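# Fit the loose corner brace on the pencil marks

## Task

Take the loose corner brace in the tray that matches the one already fitted and set it on the pencil marks, oriented the same way up as the fitted brace, so that one of its legs lies flat on the tray floor and the other lies flat against the board carrying the marks.

## Robot and tools

Robot: two arms, left_arm and right_arm, each ending in a five-finger hand. right_arm has a right hand and left_arm a mirrored left hand. There are two scenes with fresh random starts. Scene 1 is practice, but damage there still costs, so work carefully in both. End each scene with finished_scene(scene=N). The brace must stay in place after the robot lets go.

Scene frame: the origin is at table-top height, halfway between the two nominal arm bases. +x points out over the table, +z points up, and +y points toward left_arm. Left and right in the images do not follow the arm names. The calibrated bases are left_arm at (+0.019, +0.311, 0) m and right_arm at (-0.035, -0.257, 0) m, each turned very slightly about z.

Hand point: a reference point fixed to the palm, about 0.05 m in front of it. Its +z runs along the straight fingers, +y points out of the palm, and +x runs across the palm. On the right hand +x points away from the thumb; on the left hand it points toward the thumb. Straight fingertips reach 0.06-0.07 m past the point and sit 0.06 m behind it along -y. A wrist bracket on the little-finger side sticks out up to 0.10 m and can strike things.

Row layout: every row has 28 numbers, each in [-1, 1], and both arms are always included. Numbers 1-6 are left_arm dx, dy, dz, rx, ry, rz. Numbers 7-12 are the left hand motors in the order little, ring, middle, index, thumb_bend, thumb_turn. Numbers 13-14 are left force_limit and speed. Numbers 15-28 repeat the same pattern for right_arm and its hand.

Pose numbers are offsets, not poses. They run along the scene-frame axes and count from that arm's Hand target at the start of the action. 1.0 means 0.6 m for dx, dy, dz and 180 degrees for rotation. rx, ry, rz together form one rotation vector, turning about the Hand target position. Within an action, every row counts from that same starting target. A later action or call starts again from the new Hand target. Sending all zeros re-requests the current Hand target. The controller clips commanded orientation to within 40 degrees of the measured one.

Hand motors: +1 is open and straight, -1 is closed. For thumb_turn, -1 swings the thumb in front of the palm, opposite the fingers, and +1 puts it beside the palm. force_limit maps -1..+1 to about 0..10 N at the fingertip (0..15 N for the two thumb motors). speed rises from near zero at -1 to full at +0.48 and stays full above that. Close at speed -0.94 or below for a gentle grip. With the thumb turned in, the hand holds objects about 0.035-0.065 m thick, or handles down to about 0.025 m.

A motor starts only when its target changes by at least 0.002. To keep a hand unchanged, resend the eight hand numbers of its last executed row. Before any row has run for a hand, send its hand_measured values plus its hand_force_limit and hand_speed. To grip harder, raise force_limit and send a target more closed than hand_measured.

execute_actions(actions, cameras): actions is a list of actions. Each action is a table of up to 15 rows, one row per 1/30 s control step; if it has fewer rows, the last row holds. An empty list returns images from all cameras. cameras takes names, ["all"] or [].

move(target, speed, blend, blocking, cameras): drives straight paths toward target. target is one 28-number row or a list of up to 15 rows. Every row is an offset from the Hand targets at the start of the move, not from the previous row. speed is the path top speed in m/s, from 0.002 to 4.3, default 0.25, given once or per target. Turning is limited to twice that value in rad/s. blend is a corner-rounding radius in metres; 0 means stop at each target. blocking=false returns after about 0.5 s while the move continues. The whole move is capped at 10 s. Paths do not avoid obstacles or the other arm. Avoid routing a hand near its own arm's base.

wait(seconds 0-10) lets time pass, and a running move continues. stop brakes a running move. zoom_image(camera, region [x0,y0,x1,y1]) enlarges part of the newest image from cam_high, cam_low, cam_left_wrist or cam_right_wrist; the region can be at most 504x504 px. show_instructions shows the reference pages.

Results: end_effector_position (m) and end_effector_quat_wxyz, both in the scene frame, and the Hand target that later offsets count from. Also reported are joint positions, velocities and torques, and hand_measured, hand_stopped_by (moving/target/force/stalled/fault) and hand_load_n, each listed in motor order. A falling hand_load_n near 0 means the grip was lost.

A move adds a "move:" line: done, off_target, moving, held or fault, plus any limits (paced = pose clipped, held = steps withheld). A hand at rest 1-5 cm short, usually low, is normal friction or sag, not evidence of contact. If it stays short, send the remaining distance as an offset. Each result ends with the scene number.

Avoid: dropping the brace, releasing it while it moves, fast or hard contact with the table, tray or board, and pressing a target deep past a contact. Never let the arms touch or press on each other. Keep fingers from overloading through twisting or fast swings. Do not let anything fall off the table. Avoid long stretched holds or pushing toward unreachable poses: MOTOR HOT appears at 85 °C and the arm drops at 100 °C. Loose objects may occasionally be nudged by outside pushes. Camera calibrations are approximate, so confirm positions visually.

Each tool is called after ">>>" as name([rows], argument=value, ...), one row to a line, values as JSON.

Reference images:

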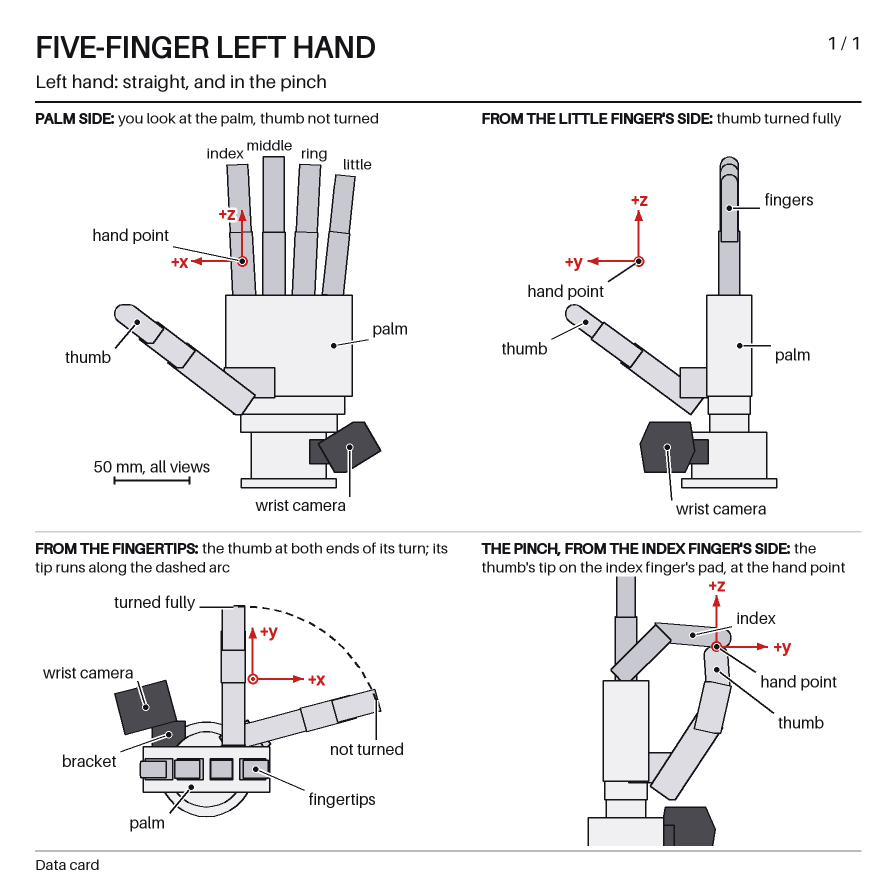

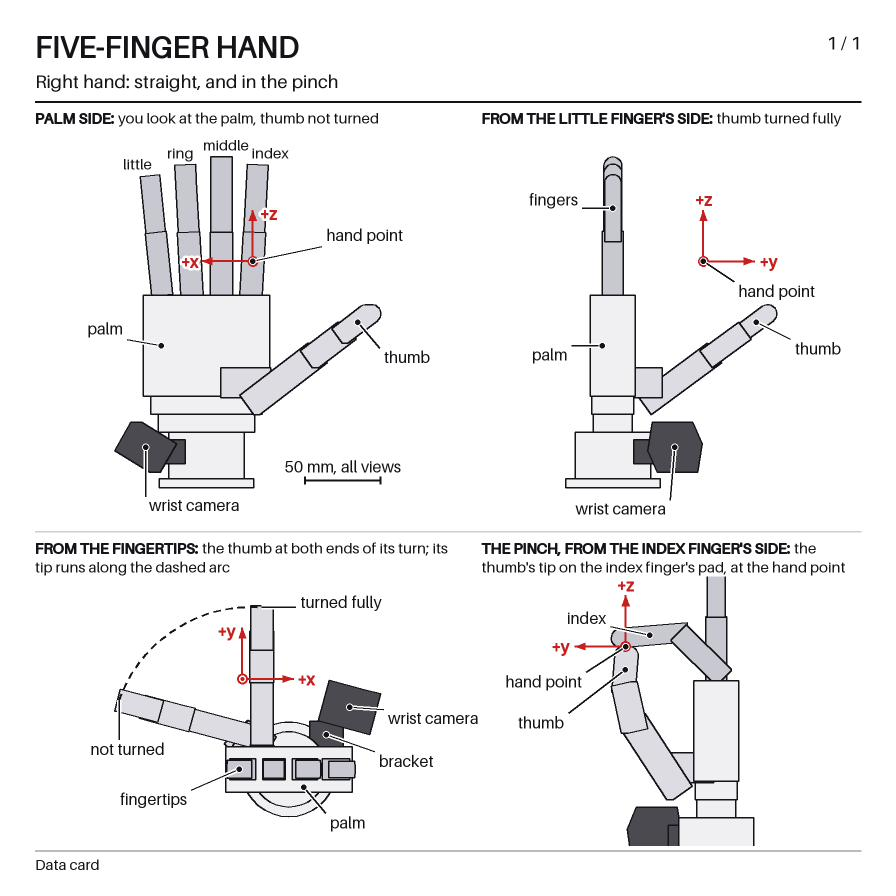

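## Session

>>> execute_actions(actions=[])

Scene clock: 0.00 s.
left_arm: end_effector_position=(+0.4368, +0.0152, +0.1391) hand_measured=(+1.000, +1.000, +1.000, +1.000, +1.000, +1.000) hand_load_n=(+0.0, +0.0, +0.0, -0.5, +0.0, +0.0) hand_stopped_by=(target, target, target, target, target, target) hand_force_limit=0.00 hand_speed=-0.80 end_effector_quat_wxyz=(-0.060, +0.449, +0.890, +0.046) | right_arm: end_effector_position=(+0.2419, -0.5246, +0.2403) hand_measured=(+1.000, +1.000, +1.000, +1.000, +1.000, +1.000) hand_load_n=(+0.0, +0.0, +0.0, +0.0, +0.0, +0.0) hand_stopped_by=(target, target, target, target, target, target) hand_force_limit=0.00 hand_speed=-0.80 end_effector_quat_wxyz=(+0.012, -0.634, +0.773, +0.008)
Joint positions: left_arm=[-0.789 1.846 1.639 -1.506 -0.054 1.739] | right_arm=[-0.799 1.531 1.52 -1.573 -0.025 -0.567]
Joint velocities: within noise
Joint torques (N m): no reading
Motor temperatures (°C): left_arm=[30 26 31 29 33 33] | right_arm=[29 31 28 28 33 26]
Heat: left arm: hottest wrist yaw 33 °C; right arm: hottest wrist yaw 33 °C.
Hand target: left_arm +0.4428, +0.0095, +0.1524; -0.043, +0.449, +0.892, +0.041 | right_arm +0.2467, -0.5292, +0.2519; +0.014, -0.634, +0.773, -0.010

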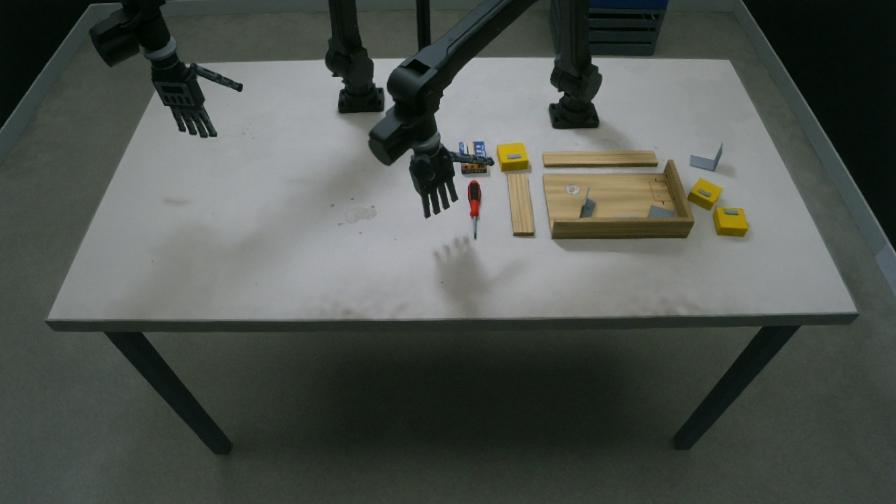

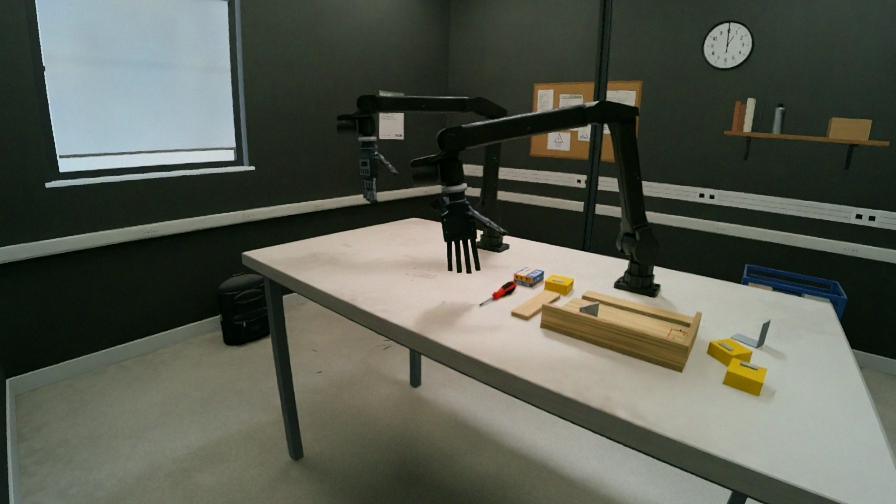

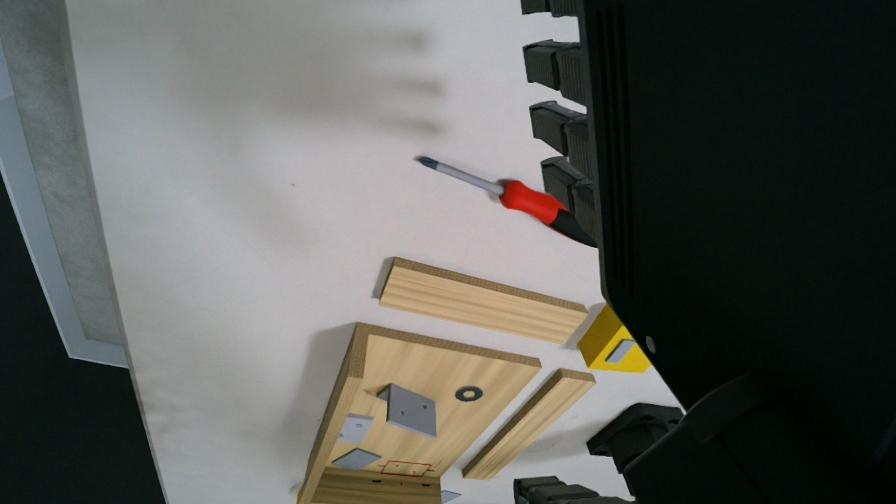

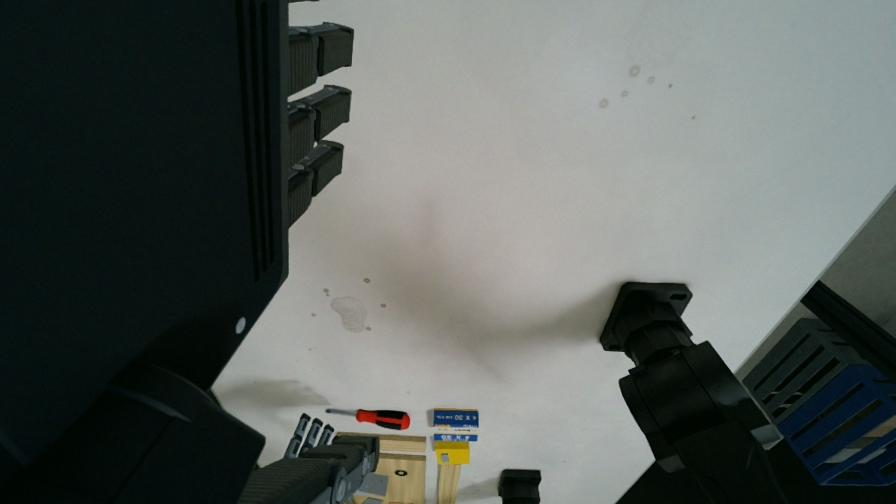

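>>> zoom_image(camera="cam_high", region=[530, 130, 760, 260])

>>> zoom_image(camera="cam_left_wrist", region=[280, 300, 600, 504])

>>> zoom_image(camera="cam_low", region=[500, 250, 800, 410])

Scaled by 2.191 from the camera's 896x504 image, which has a finer 1280x720 frame.

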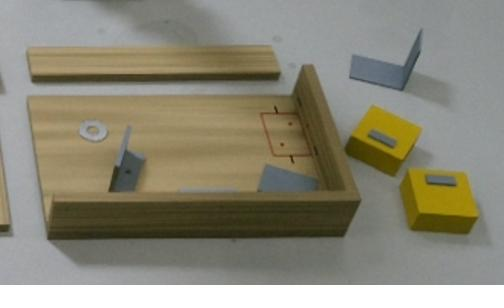

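Scaled by 1.575 from the camera's 896x504 image, which has a finer 1280x720 frame.

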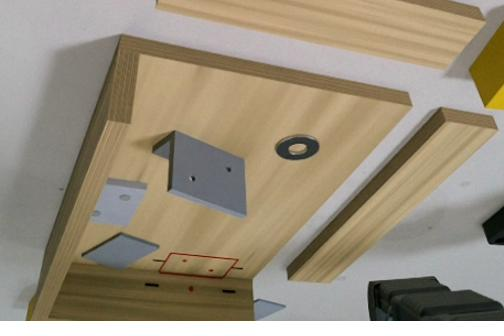

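Scaled by 1.680 from the camera's 896x504 image, which has a finer 1280x720 frame.

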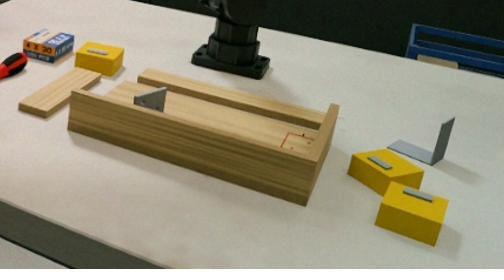

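>>> move(target=[-0.1, 0.417, 0.146, 0,0,0, 1,1,1,1,1,1, 0,-0.8, 0,0,0,0,0,0, 1,1,1,1,1,1, 0,-0.8], cameras=["cam_left_wrist","cam_high"])

Scene clock: 34.67 s.
left_arm: end_effector_position=(+0.3840, +0.2551, +0.2360) hand_measured=(+1.000, +1.000, +1.000, +1.000, +1.000, +1.000) hand_load_n=(+0.0, +0.0, +0.0, +0.0, +0.0, +0.0) hand_stopped_by=(target, target, target, target, target, target) hand_force_limit=0.00 hand_speed=-0.80 end_effector_quat_wxyz=(-0.045, +0.436, +0.898, +0.046) | right_arm: end_effector_position=(+0.2419, -0.5246, +0.2403) hand_measured=(+1.000, +1.000, +1.000, +1.000, +1.000, +1.000) hand_load_n=(+0.0, +0.0, +0.0, +0.0, -0.5, +0.0) hand_stopped_by=(target, target, target, target, target, target) hand_force_limit=0.00 hand_speed=-0.80 end_effector_quat_wxyz=(+0.012, -0.634, +0.773, +0.008)
Joint positions: left_arm=[-0.413 1.328 1.279 -1.607 -0.099 2.085] | right_arm=[-0.799 1.531 1.52 -1.573 -0.025 -0.567]
Joint torques (N m): left_arm=[-0.85 -8.82 6.68 -0.5 -0.32 0.13] | right_arm=[-0.73 -11.16 10.84 -0.13 0 -0.05]
Motor temperatures (°C): left_arm=[29 29 36 29 32 32] | right_arm=[29 32 30 28 32 26]
Heat: left arm: hottest elbow 36 °C; right arm: hottest shoulder 32 °C.
Hand target: left_arm +0.3827, +0.2596, +0.2398; -0.043, +0.449, +0.892, +0.041 | right_arm +0.2467, -0.5292, +0.2519; +0.014, -0.634, +0.773, -0.010
Off the commanded pose: left_arm 0.006 m, 2 deg | right_arm 0.013 m, 2 deg.
joint sent to its limit (left arm) — joint 6 (wrist roll), upper limit. The joint targets still meet the commanded pose.
move: off_target (right_arm)
camera_calibration:
cam_left_wrist: T_world_to_cam=[[-0.920494, -0.389182, 0.0350435, 0.438913], [-0.299361, 0.759994, 0.576881, -0.206692], [-0.251145, 0.520525, -0.816076, 0.272277], [0, 0, 0, 1]] pos_world=[0.410522, 0.186176, 0.326054]
Images, in order (width x height): cam_high 896x504, cam_left_wrist 896x504.

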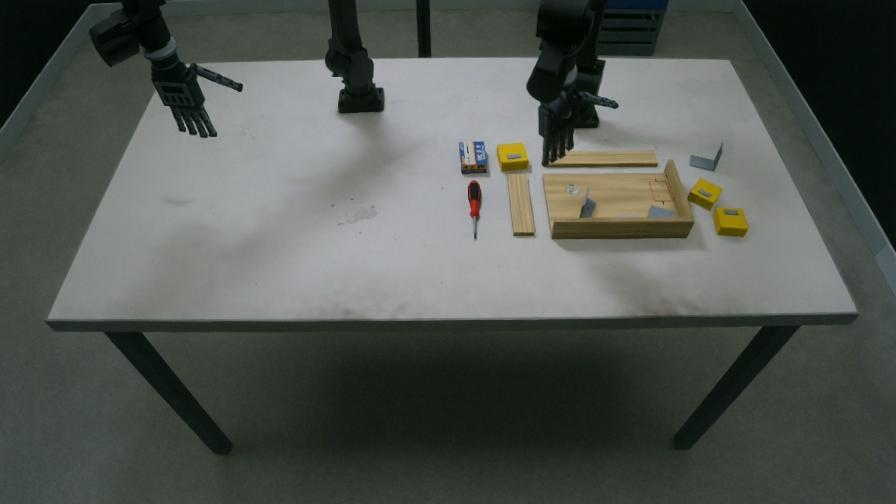

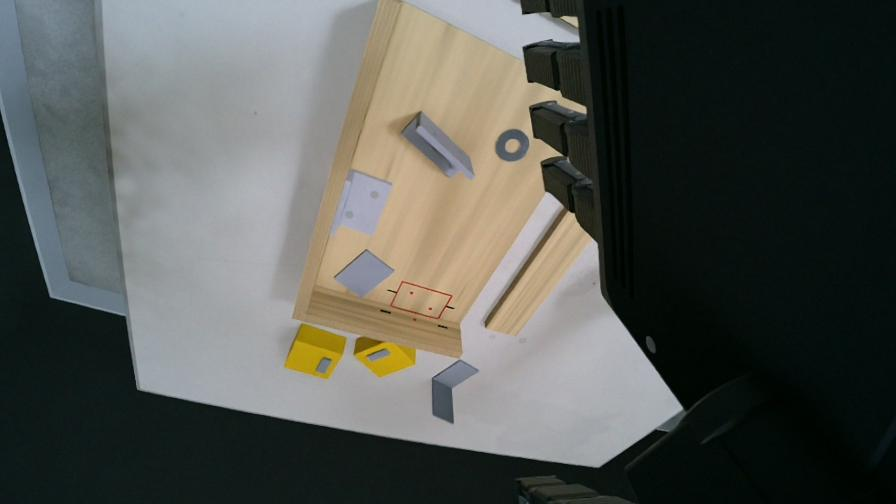

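>>> zoom_image(camera="cam_left_wrist", region=[270, 90, 540, 360])

Scaled by 1.867 from the camera's 896x504 image, which has a finer 1280x720 frame.

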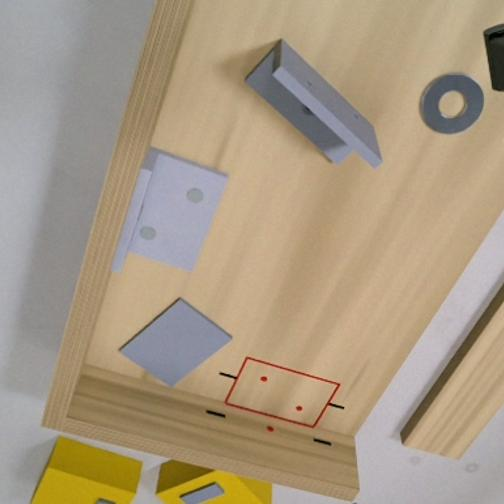

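>>> move(target=[0.1, 0.2, -0.1, 0,0,0, 1,1,1,1,1,1, 0,-0.8, 0,0,0,0,0,0, 1,1,1,1,1,1, 0,-0.8], cameras=["cam_left_wrist"])

>>> zoom_image(camera="cam_left_wrist", region=[300, 0, 600, 300])

Scene clock: 52.40 s.
left_arm: end_effector_position=(+0.4307, +0.3775, +0.1724) hand_measured=(+1.000, +1.000, +1.000, +1.000, +1.000, +1.000) hand_load_n=(+0.0, +0.0, +0.0, +0.0, +0.0, +0.0) hand_stopped_by=(target, target, target, target, target, target) hand_force_limit=0.00 hand_speed=-0.80 end_effector_quat_wxyz=(-0.086, +0.311, +0.941, +0.103) | right_arm: end_effector_position=(+0.2419, -0.5246, +0.2403) hand_measured=(+1.000, +1.000, +1.000, +1.000, +1.000, +1.000) hand_load_n=(+0.0, +0.0, +0.0, +0.0, +0.0, -0.5) hand_stopped_by=(target, target, target, target, target, target) hand_force_limit=0.00 hand_speed=-0.80 end_effector_quat_wxyz=(+0.012, -0.634, +0.773, +0.008)
Joint positions: left_arm=[-0.136 1.495 1.242 -1.446 -0.239 2.086] | right_arm=[-0.799 1.531 1.52 -1.573 -0.025 -0.567]
Joint torques (N m): left_arm=[-0.73 -9.52 8.39 -0.25 -0.49 0.09] | right_arm=[-0.44 -11.05 10.84 -0.05 -0.02 -0.06]
Heat: left arm: hottest elbow 36 °C; right arm: hottest shoulder 32 °C.
Hand target: left_arm +0.4428, +0.3796, +0.1798; -0.043, +0.449, +0.892, +0.041 | right_arm +0.2467, -0.5292, +0.2519; +0.014, -0.634, +0.773, -0.010
Off the commanded pose: left_arm 0.014 m, 19 deg | right_arm 0.013 m, 2 deg.
joint sent to its limit (left arm) — joint 6 (wrist roll), upper limit. The joint targets are off in orientation, not in position.
move: off_target (left_arm, right_arm)
camera_calibration:
cam_left_wrist: T_world_to_cam=[[-0.788414, -0.614337, -0.0315281, 0.571347], [-0.468596, 0.566592, 0.677784, -0.120552], [-0.398524, 0.549148, -0.734585, 0.207011], [0, 0, 0, 1]] pos_world=[0.476467, 0.305623, 0.251789]
Images, in order (width x height): cam_left_wrist 896x504.

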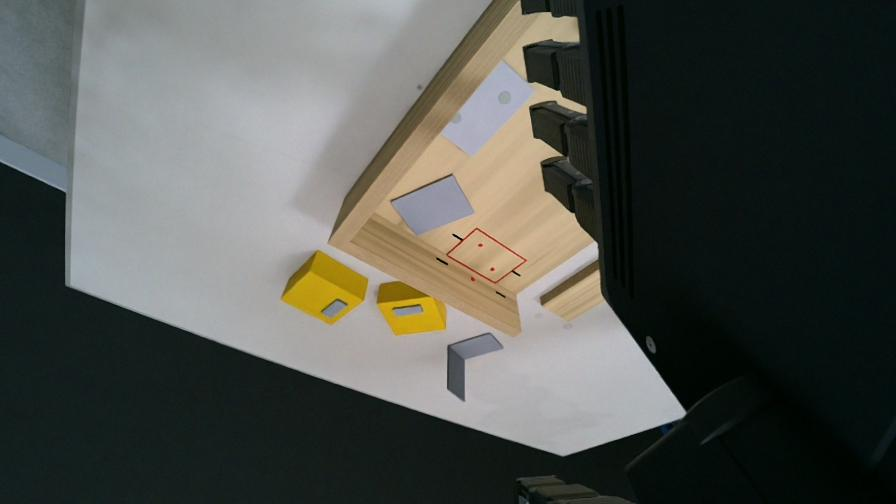

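Scaled by 1.680 from the camera's 896x504 image, which has a finer 1280x720 frame.

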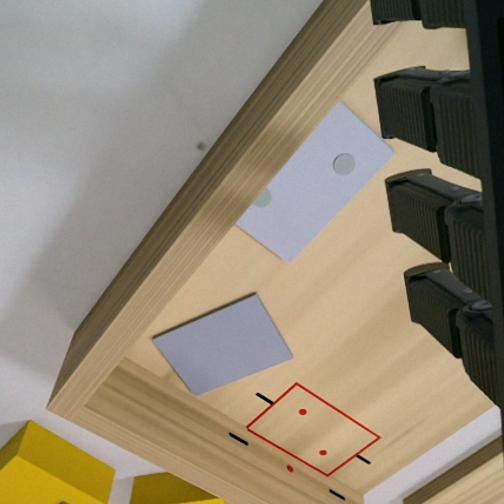

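>>> move(target=[-0.138, -0.033, 0.05, 0.0014,-0.05,0.7966, 1,1,1,1,1,1, 0,-0.8, 0,0,0,0,0,0, 1,1,1,1,1,1, 0,-0.8], cameras=["cam_left_wrist","cam_high"], speed=0.4)

>>> zoom_image(camera="cam_left_wrist", region=[200, 0, 600, 400])

Scene clock: 148.37 s.
left_arm: end_effector_position=(+0.3601, +0.3580, +0.2025) hand_measured=(+1.000, +1.000, +1.000, +1.000, +1.000, +1.000) hand_load_n=(+0.0, +0.0, +0.0, +0.0, +0.0, +0.0) hand_stopped_by=(target, target, target, target, target, target) hand_force_limit=0.00 hand_speed=-0.80 end_effector_quat_wxyz=(+0.015, +0.701, -0.713, -0.008) | right_arm: end_effector_position=(+0.2419, -0.5246, +0.2403) hand_measured=(+1.000, +1.000, +1.000, +1.000, +1.000, +1.000) hand_load_n=(+0.0, +0.0, +0.0, +0.0, +0.0, +0.0) hand_stopped_by=(target, target, target, target, target, target) hand_force_limit=0.00 hand_speed=-0.80 end_effector_quat_wxyz=(+0.012, -0.634, +0.773, +0.008)
Joint positions: left_arm=[0.165 1.438 1.316 -1.482 0.002 0.209] | right_arm=[-0.799 1.531 1.52 -1.573 -0.025 -0.567]
Joint torques (N m): left_arm=[-0.73 -10.99 6.61 0.17 -0.11 -0.14] | right_arm=[-0.62 -11.34 10.86 -0.1 -0.02 -0.06]
Heat: left arm: hottest elbow 39 °C; right arm: hottest shoulder 32 °C.
Hand target: left_arm +0.3599, +0.3599, +0.2098; +0.000, +0.708, -0.706, +0.000 | right_arm +0.2467, -0.5292, +0.2519; +0.014, -0.634, +0.773, -0.010
Off the commanded pose: left_arm 0.008 m, 2 deg | right_arm 0.013 m, 2 deg.
move: off_target (right_arm)
camera_calibration:
cam_left_wrist: T_world_to_cam=[[0.958612, -0.284277, 0.0157931, -0.252153], [-0.256359, -0.837676, 0.482265, 0.302912], [-0.123868, -0.466354, -0.875883, 0.504987], [0, 0, 0, 1]] pos_world=[0.381922, 0.417563, 0.300208]
Images, in order (width x height): cam_high 896x504, cam_left_wrist 896x504.

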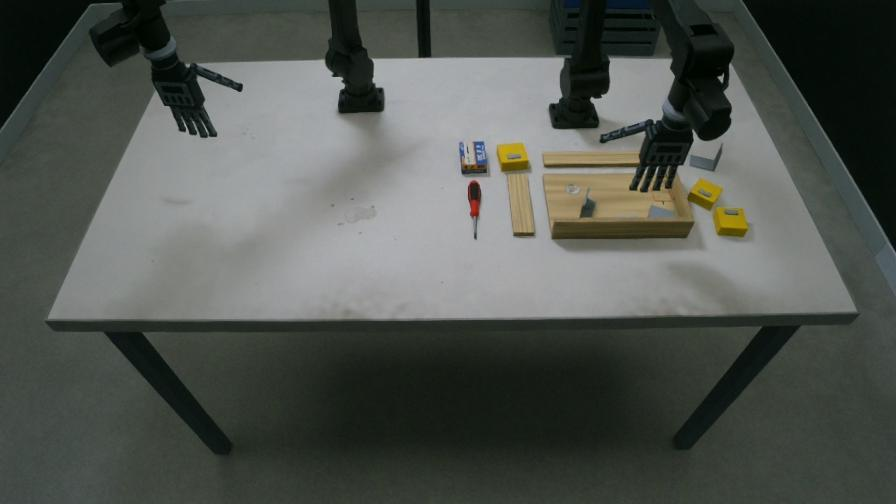

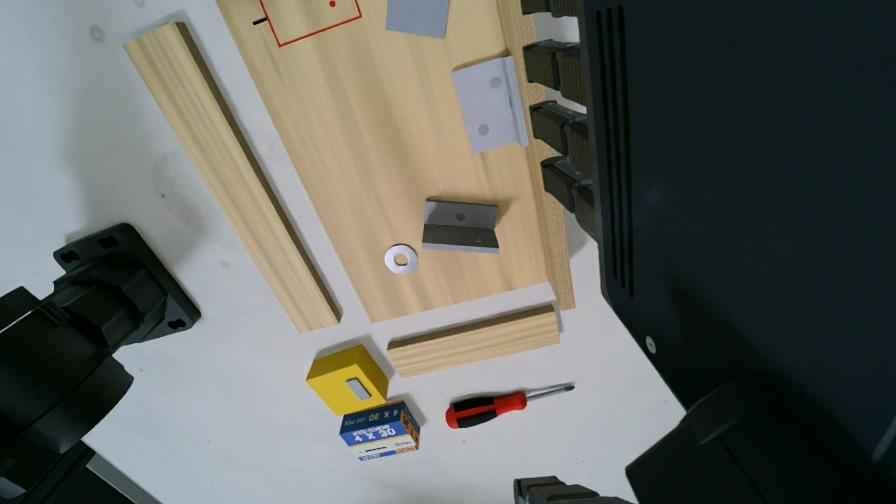

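Scaled by 1.260 from the camera's 896x504 image, which has a finer 1280x720 frame.

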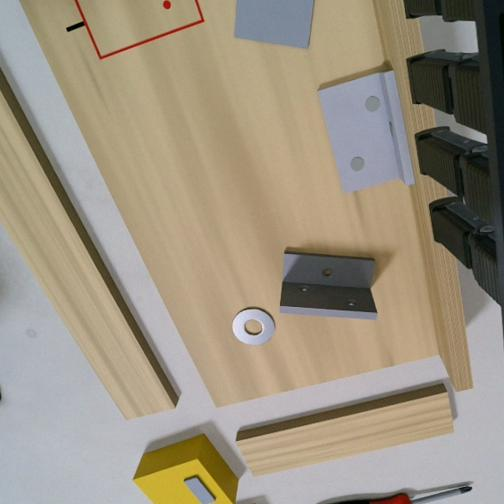

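>>> move(target=[0.01, -0.195, -0.075, 0,0,0.364, 1,1,1,1,1,1, 0,-0.8, 0,0,0,0,0,0, 1,1,1,1,1,1, 0,-0.8], cameras=["cam_left_wrist","cam_low"])

>>> zoom_image(camera="cam_low", region=[500, 220, 760, 400])

Scene clock: 272.40 s.
left_arm: end_effector_position=(+0.3646, +0.2455, +0.1584) hand_measured=(+1.000, +1.000, +1.000, +1.000, +1.000, +1.000) hand_load_n=(+0.0, +0.0, +0.0, +0.0, +0.0, +0.0) hand_stopped_by=(target, target, target, target, target, target) hand_force_limit=0.00 hand_speed=-0.80 end_effector_quat_wxyz=(+0.006, +0.977, -0.213, -0.014) | right_arm: end_effector_position=(+0.2419, -0.5246, +0.2403) hand_measured=(+1.000, +1.000, +1.000, +1.000, +1.000, +1.000) hand_load_n=(+0.0, +0.0, +0.0, +0.0, +0.0, +0.0) hand_stopped_by=(target, target, target, target, target, target) hand_force_limit=0.00 hand_speed=-0.80 end_effector_quat_wxyz=(+0.012, -0.634, +0.773, +0.008)
Joint positions: left_arm=[-0.016 1.28 1.052 -1.372 0.005 -1.132] | right_arm=[-0.799 1.531 1.52 -1.573 -0.025 -0.567]
Joint torques (N m): left_arm=[-1.49 -8.41 6.57 0.21 -0.2 -0.13] | right_arm=[-0.56 -11.11 10.85 -0.06 0 -0.06]
Heat: left arm: hottest elbow 35 °C; right arm: hottest elbow 33 °C.
Hand target: left_arm +0.3659, +0.2430, +0.1648; +0.000, +0.978, -0.211, +0.000 | right_arm +0.2467, -0.5292, +0.2519; +0.014, -0.634, +0.773, -0.010
Off the commanded pose: left_arm 0.007 m, 2 deg | right_arm 0.013 m, 2 deg.
move: off_target (right_arm)
camera_calibration:
cam_left_wrist: T_world_to_cam=[[0.644207, 0.764538, 0.0218686, -0.431615], [0.676735, -0.58308, 0.449497, -0.166448], [0.356409, -0.27477, -0.893014, 0.195007], [0, 0, 0, 1]] pos_world=[0.321188, 0.286515, 0.258401]
Images, in order (width x height): cam_low 896x504, cam_left_wrist 896x504.

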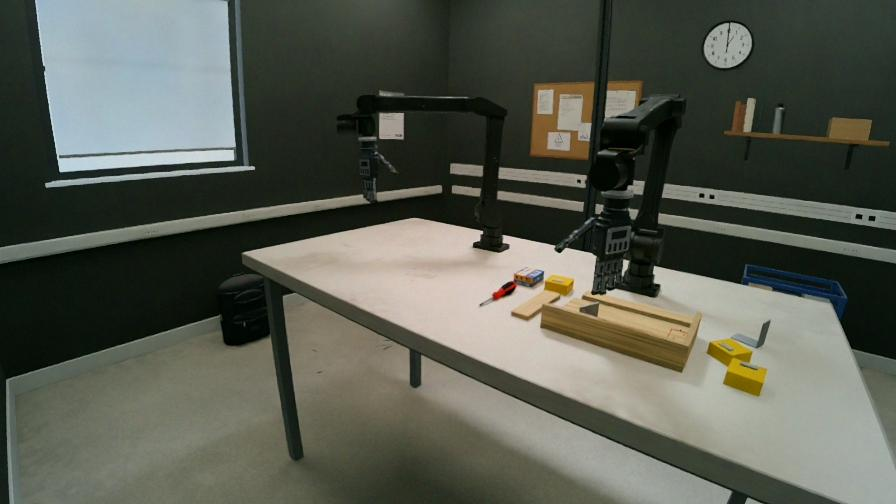

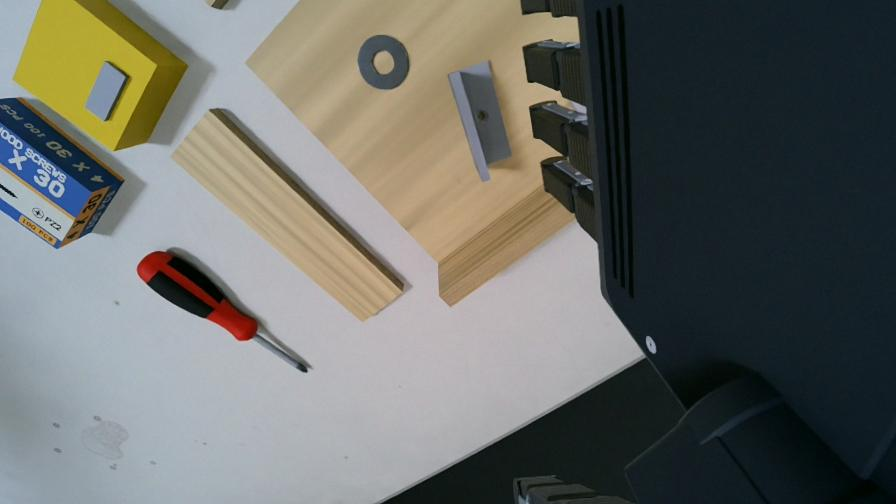

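Scaled by 1.938 from the camera's 896x504 image, which has a finer 1280x720 frame.

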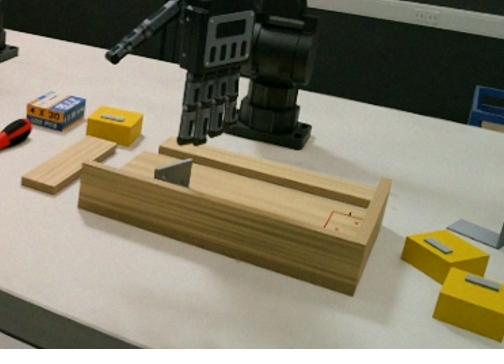

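>>> move(target=[-0.0083, -0.018, -0.092, 0,0,0, 1,1,1,1,1,1, 0,-0.8, 0,0,0,0,0,0, 1,1,1,1,1,1, 0,-0.8], cameras=["cam_left_wrist","cam_low"], speed=0.12)

>>> zoom_image(camera="cam_low", region=[500, 220, 760, 400])

Scene clock: 302.90 s.
left_arm: end_effector_position=(+0.3591, +0.2350, +0.1133) hand_measured=(+1.000, +1.000, +1.000, +1.000, +1.000, +1.000) hand_load_n=(+0.0, +0.0, +0.5, +0.0, +0.0, +0.0) hand_stopped_by=(target, target, target, target, target, target) hand_force_limit=0.00 hand_speed=-0.80 end_effector_quat_wxyz=(+0.002, +0.977, -0.212, +0.001) | right_arm: end_effector_position=(+0.2419, -0.5246, +0.2403) hand_measured=(+1.000, +1.000, +1.000, +1.000, +1.000, +1.000) hand_load_n=(+0.0, +0.5, +0.0, +0.0, +0.0, +0.0) hand_stopped_by=(target, target, target, target, target, target) hand_force_limit=0.00 hand_speed=-0.80 end_effector_quat_wxyz=(+0.012, -0.634, +0.773, +0.008)
Joint positions: left_arm=[-0.047 1.279 0.928 -1.218 0.004 -1.164] | right_arm=[-0.799 1.531 1.52 -1.573 -0.025 -0.567]
Joint torques (N m): left_arm=[-2.14 -5.89 6.24 0.32 -0.19 -0.2] | right_arm=[-0.26 -11.11 10.89 -0.1 -0.01 -0.06]
Heat: left arm: hottest elbow 35 °C; right arm: hottest elbow 33 °C.
Hand target: left_arm +0.3609, +0.2321, +0.1096; +0.000, +0.978, -0.211, +0.000 | right_arm +0.2467, -0.5292, +0.2519; +0.014, -0.634, +0.773, -0.010
Off the commanded pose: left_arm 0.005 m, 0 deg | right_arm 0.013 m, 2 deg.
move: off_target (right_arm)
camera_calibration:
cam_left_wrist: T_world_to_cam=[[0.642367, 0.765223, 0.0424119, -0.420834], [0.663062, -0.582655, 0.469959, -0.146163], [0.384335, -0.273765, -0.881669, 0.142255], [0, 0, 0, 1]] pos_world=[0.312571, 0.275814, 0.211961]
Images, in order (width x height): cam_low 896x504, cam_left_wrist 896x504.

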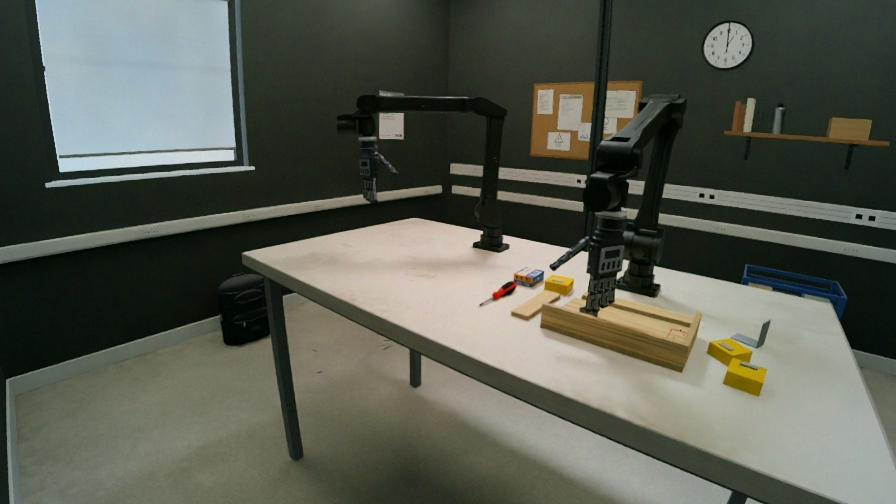

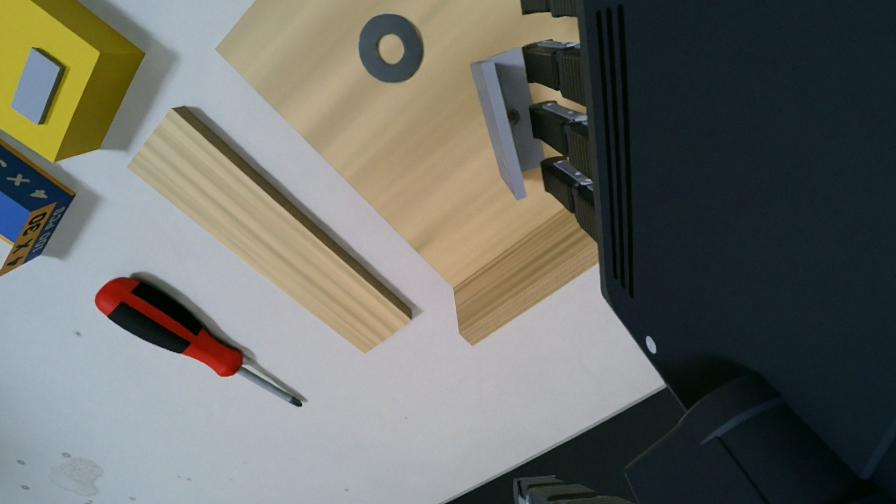

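Scaled by 1.938 from the camera's 896x504 image, which has a finer 1280x720 frame.

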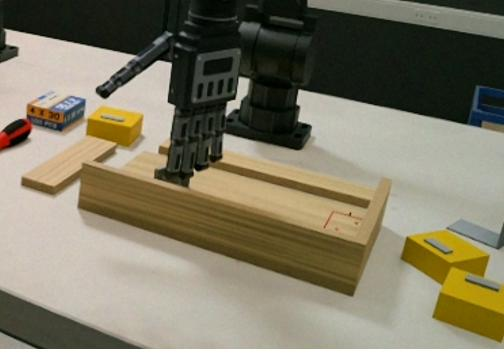

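>>> move(target=[-0.024, -0.053, -0.01, 0,0,0, 1,1,1,1,1,1, 0,-0.8, 0,0,0,0,0,0, 1,1,1,1,1,1, 0,-0.8], cameras=["cam_left_wrist","cam_low"], speed=0.05)

>>> zoom_image(camera="cam_low", region=[500, 220, 760, 400])

Scene clock: 309.53 s.
left_arm: end_effector_position=(+0.3445, +0.2029, +0.0992) hand_measured=(+1.000, +1.000, +1.000, +1.000, +1.000, +1.000) hand_load_n=(+0.0, +0.0, +0.0, +0.0, +0.0, +0.0) hand_stopped_by=(target, target, target, target, target, target) hand_force_limit=0.00 hand_speed=-0.80 end_effector_quat_wxyz=(+0.004, +0.977, -0.213, -0.012) | right_arm: end_effector_position=(+0.2419, -0.5246, +0.2403) hand_measured=(+1.000, +1.000, +1.000, +1.000, +1.000, +1.000) hand_load_n=(+0.0, +0.0, +0.0, +0.0, +0.0, +0.0) hand_stopped_by=(target, target, target, target, target, target) hand_force_limit=0.00 hand_speed=-0.80 end_effector_quat_wxyz=(+0.012, -0.634, +0.773, +0.008)
Joint positions: left_arm=[-0.147 1.279 0.888 -1.204 0.005 -1.262] | right_arm=[-0.799 1.531 1.52 -1.573 -0.025 -0.567]
Joint torques (N m): left_arm=[-2.2 -7.18 6.19 0.1 -0.14 -0.17] | right_arm=[-0.56 -11.28 10.85 -0.05 -0.01 -0.06]
Heat: left arm: hottest elbow 35 °C; right arm: hottest elbow 33 °C.
Hand target: left_arm +0.3466, +0.2003, +0.1036; +0.000, +0.978, -0.211, +0.000 | right_arm +0.2467, -0.5292, +0.2519; +0.014, -0.634, +0.773, -0.010
Off the commanded pose: left_arm 0.006 m, 1 deg | right_arm 0.013 m, 2 deg.
move: off_target (right_arm)
camera_calibration:
cam_left_wrist: T_world_to_cam=[[0.644103, 0.764429, 0.0279279, -0.38533], [0.674178, -0.58455, 0.451426, -0.150055], [0.361408, -0.271937, -0.891871, 0.135221], [0, 0, 0, 1]] pos_world=[0.300486, 0.243614, 0.1991]
Images, in order (width x height): cam_low 896x504, cam_left_wrist 896x504.

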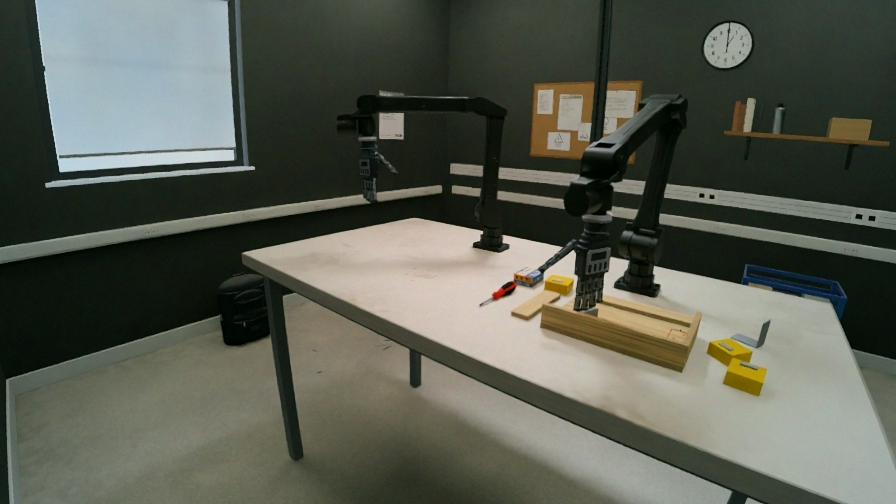

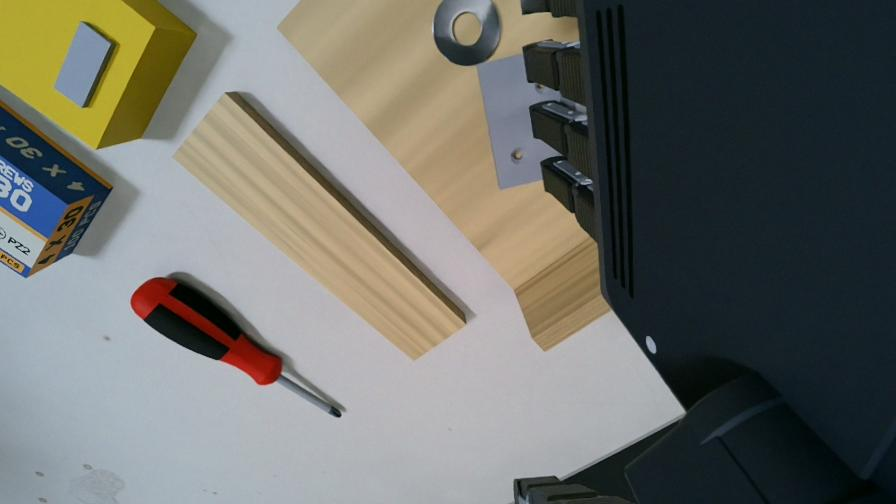

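Scaled by 1.938 from the camera's 896x504 image, which has a finer 1280x720 frame.

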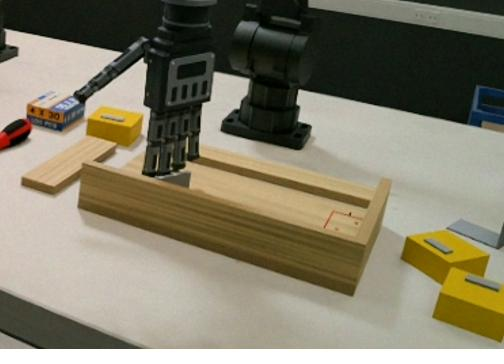

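>>> move([
  [0,0,-0.019, 0,0,0, 1,1,1,1,1,1, 0,-0.8, 0,0,0,0,0,0, 1,1,1,1,1,1, 0,-0.8],
  [0.022,0.162,-0.019, 0,0,0.136, 1,1,1,1,1,1, 0,-0.8, 0,0,0,0,0,0, 1,1,1,1,1,1, 0,-0.8],
], cameras=["cam_left_wrist","cam_low"], speed=0.06)

>>> zoom_image(camera="cam_low", region=[500, 220, 760, 400])

Scene clock: 362.43 s.
left_arm: end_effector_position=(+0.3593, +0.2921, +0.0889) hand_measured=(+1.000, +1.000, +1.000, +1.000, +1.000, +1.000) hand_load_n=(+0.0, +0.0, -0.5, -0.5, +0.0, +0.0) hand_stopped_by=(target, target, target, target, target, target) hand_force_limit=0.00 hand_speed=-0.80 end_effector_quat_wxyz=(+0.003, +1.000, -0.012, -0.007) | right_arm: end_effector_position=(+0.2419, -0.5246, +0.2403) hand_measured=(+1.000, +1.000, +1.000, +1.000, +1.000, +1.000) hand_load_n=(+0.0, +0.0, +0.0, +0.0, +0.0, +0.0) hand_stopped_by=(target, target, target, target, target, target) hand_force_limit=0.00 hand_speed=-0.80 end_effector_quat_wxyz=(+0.012, -0.634, +0.773, +0.008)
Joint positions: left_arm=[0.112 1.254 0.838 -1.17 0.004 -1.407] | right_arm=[-0.799 1.531 1.52 -1.573 -0.025 -0.567]
Joint torques (N m): left_arm=[-0.21 -7.06 5.82 0.18 -0.22 -0.17] | right_arm=[-0.38 -11.11 10.85 -0.05 -0.02 -0.06]
Heat: left arm: hottest elbow 35 °C; right arm: hottest elbow 33 °C.
Hand target: left_arm +0.3598, +0.2975, +0.0922; +0.000, +1.000, +0.001, +0.000 | right_arm +0.2467, -0.5292, +0.2519; +0.014, -0.634, +0.773, -0.010
Off the commanded pose: left_arm 0.006 m, 2 deg | right_arm 0.013 m, 2 deg.
move: off_target (right_arm)
camera_calibration:
cam_left_wrist: T_world_to_cam=[[0.291628, 0.955917, 0.0343006, -0.392566], [0.846691, -0.274658, 0.455716, -0.256116], [0.445048, -0.103857, -0.889464, 0.0655585], [0, 0, 0, 1]] pos_world=[0.302157, 0.311725, 0.188493]
Images, in order (width x height): cam_low 896x504, cam_left_wrist 896x504.

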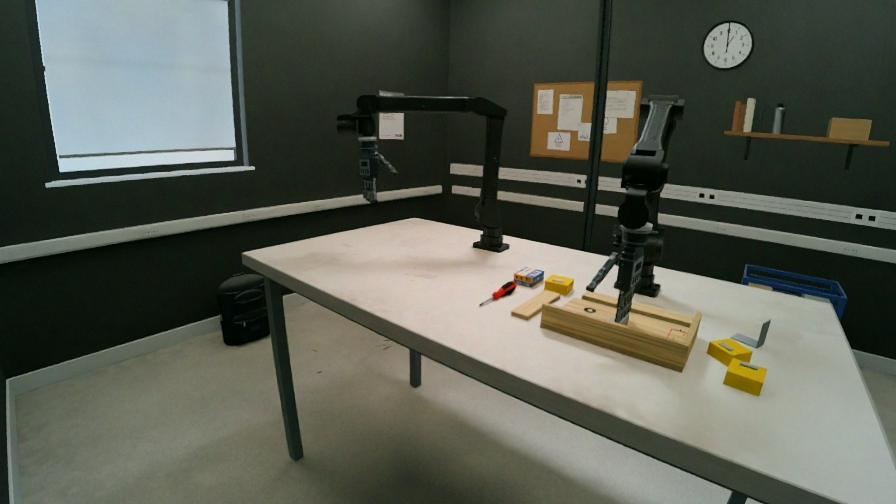

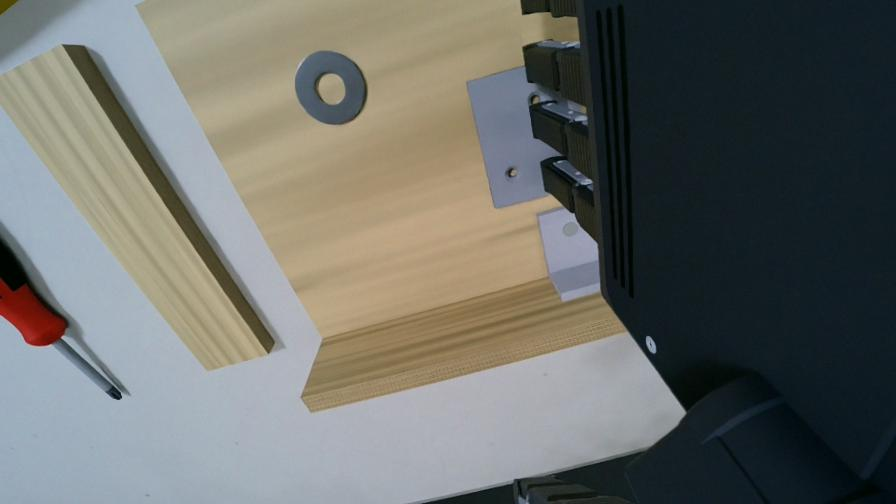

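Scaled by 1.938 from the camera's 896x504 image, which has a finer 1280x720 frame.

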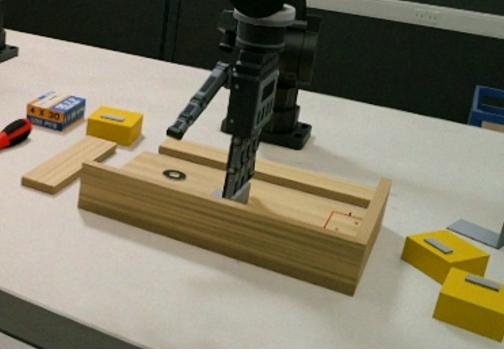

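>>> move(target=[-0.053,0.15,0, 0,0,0, 1,1,1,1,1,1, 0,-0.8, 0,0,0,0,0,0, 1,1,1,1,1,1, 0,-0.8], cameras=["cam_left_wrist","cam_low"], speed=0.06)

>>> zoom_image(camera="cam_low", region=[500, 220, 760, 400])

Scene clock: 387.10 s.
left_arm: end_effector_position=(+0.3291, +0.3829, +0.0892) hand_measured=(+1.000, +1.000, +1.000, +1.000, +1.000, +1.000) hand_load_n=(+0.0, +0.0, +0.0, +0.0, -0.5, +0.0) hand_stopped_by=(target, target, target, target, target, target) hand_force_limit=0.00 hand_speed=-0.80 end_effector_quat_wxyz=(+0.005, +1.000, +0.002, -0.005) | right_arm: end_effector_position=(+0.2419, -0.5246, +0.2403) hand_measured=(+1.000, +1.000, +1.000, +1.000, +1.000, +1.000) hand_load_n=(+0.0, +0.0, +0.0, +0.0, +0.0, +0.0) hand_stopped_by=(target, target, target, target, target, target) hand_force_limit=0.00 hand_speed=-0.80 end_effector_quat_wxyz=(+0.012, -0.634, +0.773, +0.008)
Joint positions: left_arm=[0.42 1.238 0.825 -1.17 0.004 -1.127] | right_arm=[-0.799 1.531 1.52 -1.573 -0.025 -0.567]
Joint torques (N m): left_arm=[0.03 -6.48 6.34 0.03 -0.18 0.19] | right_arm=[-0.62 -11.22 10.76 -0.06 -0.01 -0.07]
Heat: left arm: hottest elbow 35 °C; right arm: hottest elbow 34 °C.
Hand target: left_arm +0.3280, +0.3875, +0.0923; +0.000, +1.000, +0.001, +0.000 | right_arm +0.2467, -0.5292, +0.2519; +0.014, -0.634, +0.773, -0.010
Off the commanded pose: left_arm 0.006 m, 1 deg | right_arm 0.013 m, 2 deg.
move: off_target (right_arm)
camera_calibration:
cam_left_wrist: T_world_to_cam=[[0.264718, 0.963758, 0.0330938, -0.46461], [0.851811, -0.24978, 0.460465, -0.217439], [0.452043, -0.0937036, -0.887061, 0.082273], [0, 0, 0, 1]] pos_world=[0.271016, 0.401169, 0.18848]
Images, in order (width x height): cam_low 896x504, cam_left_wrist 896x504.

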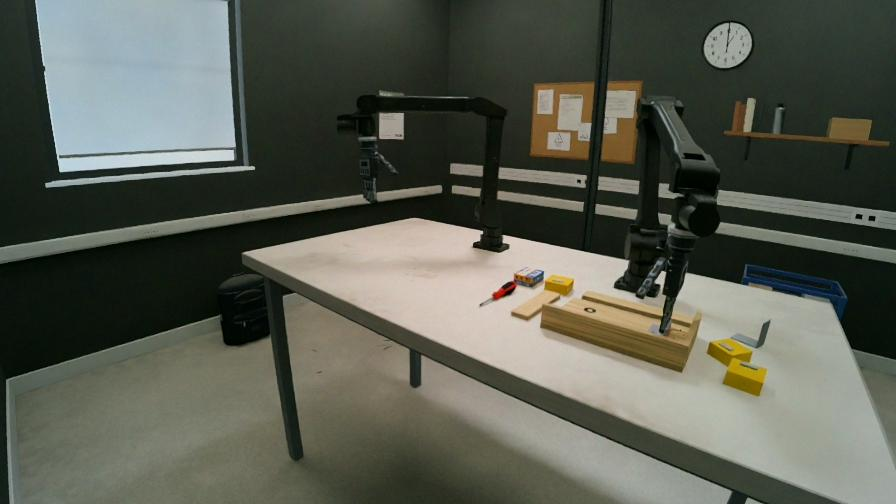

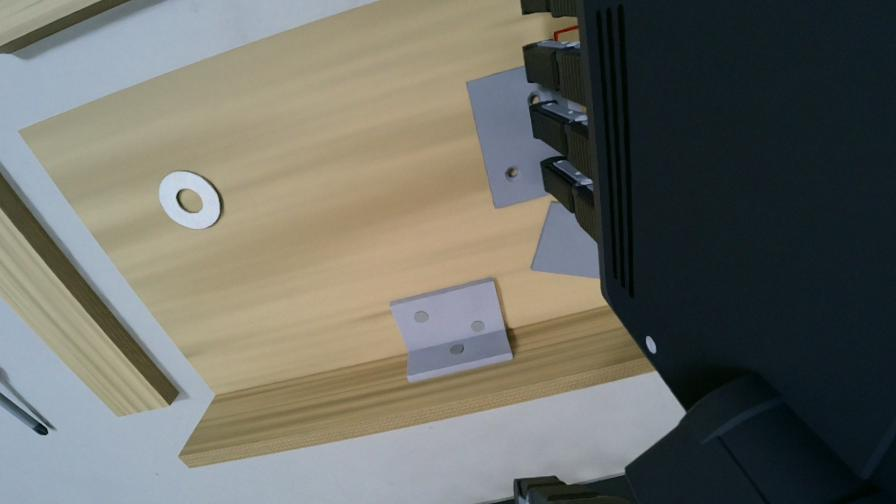

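Scaled by 1.938 from the camera's 896x504 image, which has a finer 1280x720 frame.

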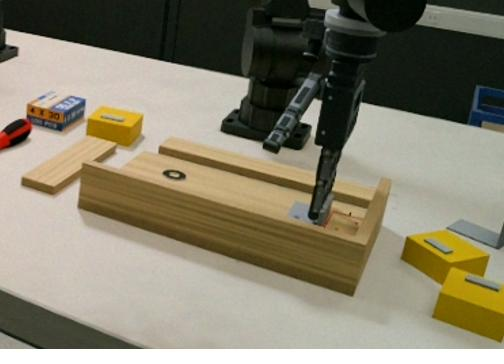

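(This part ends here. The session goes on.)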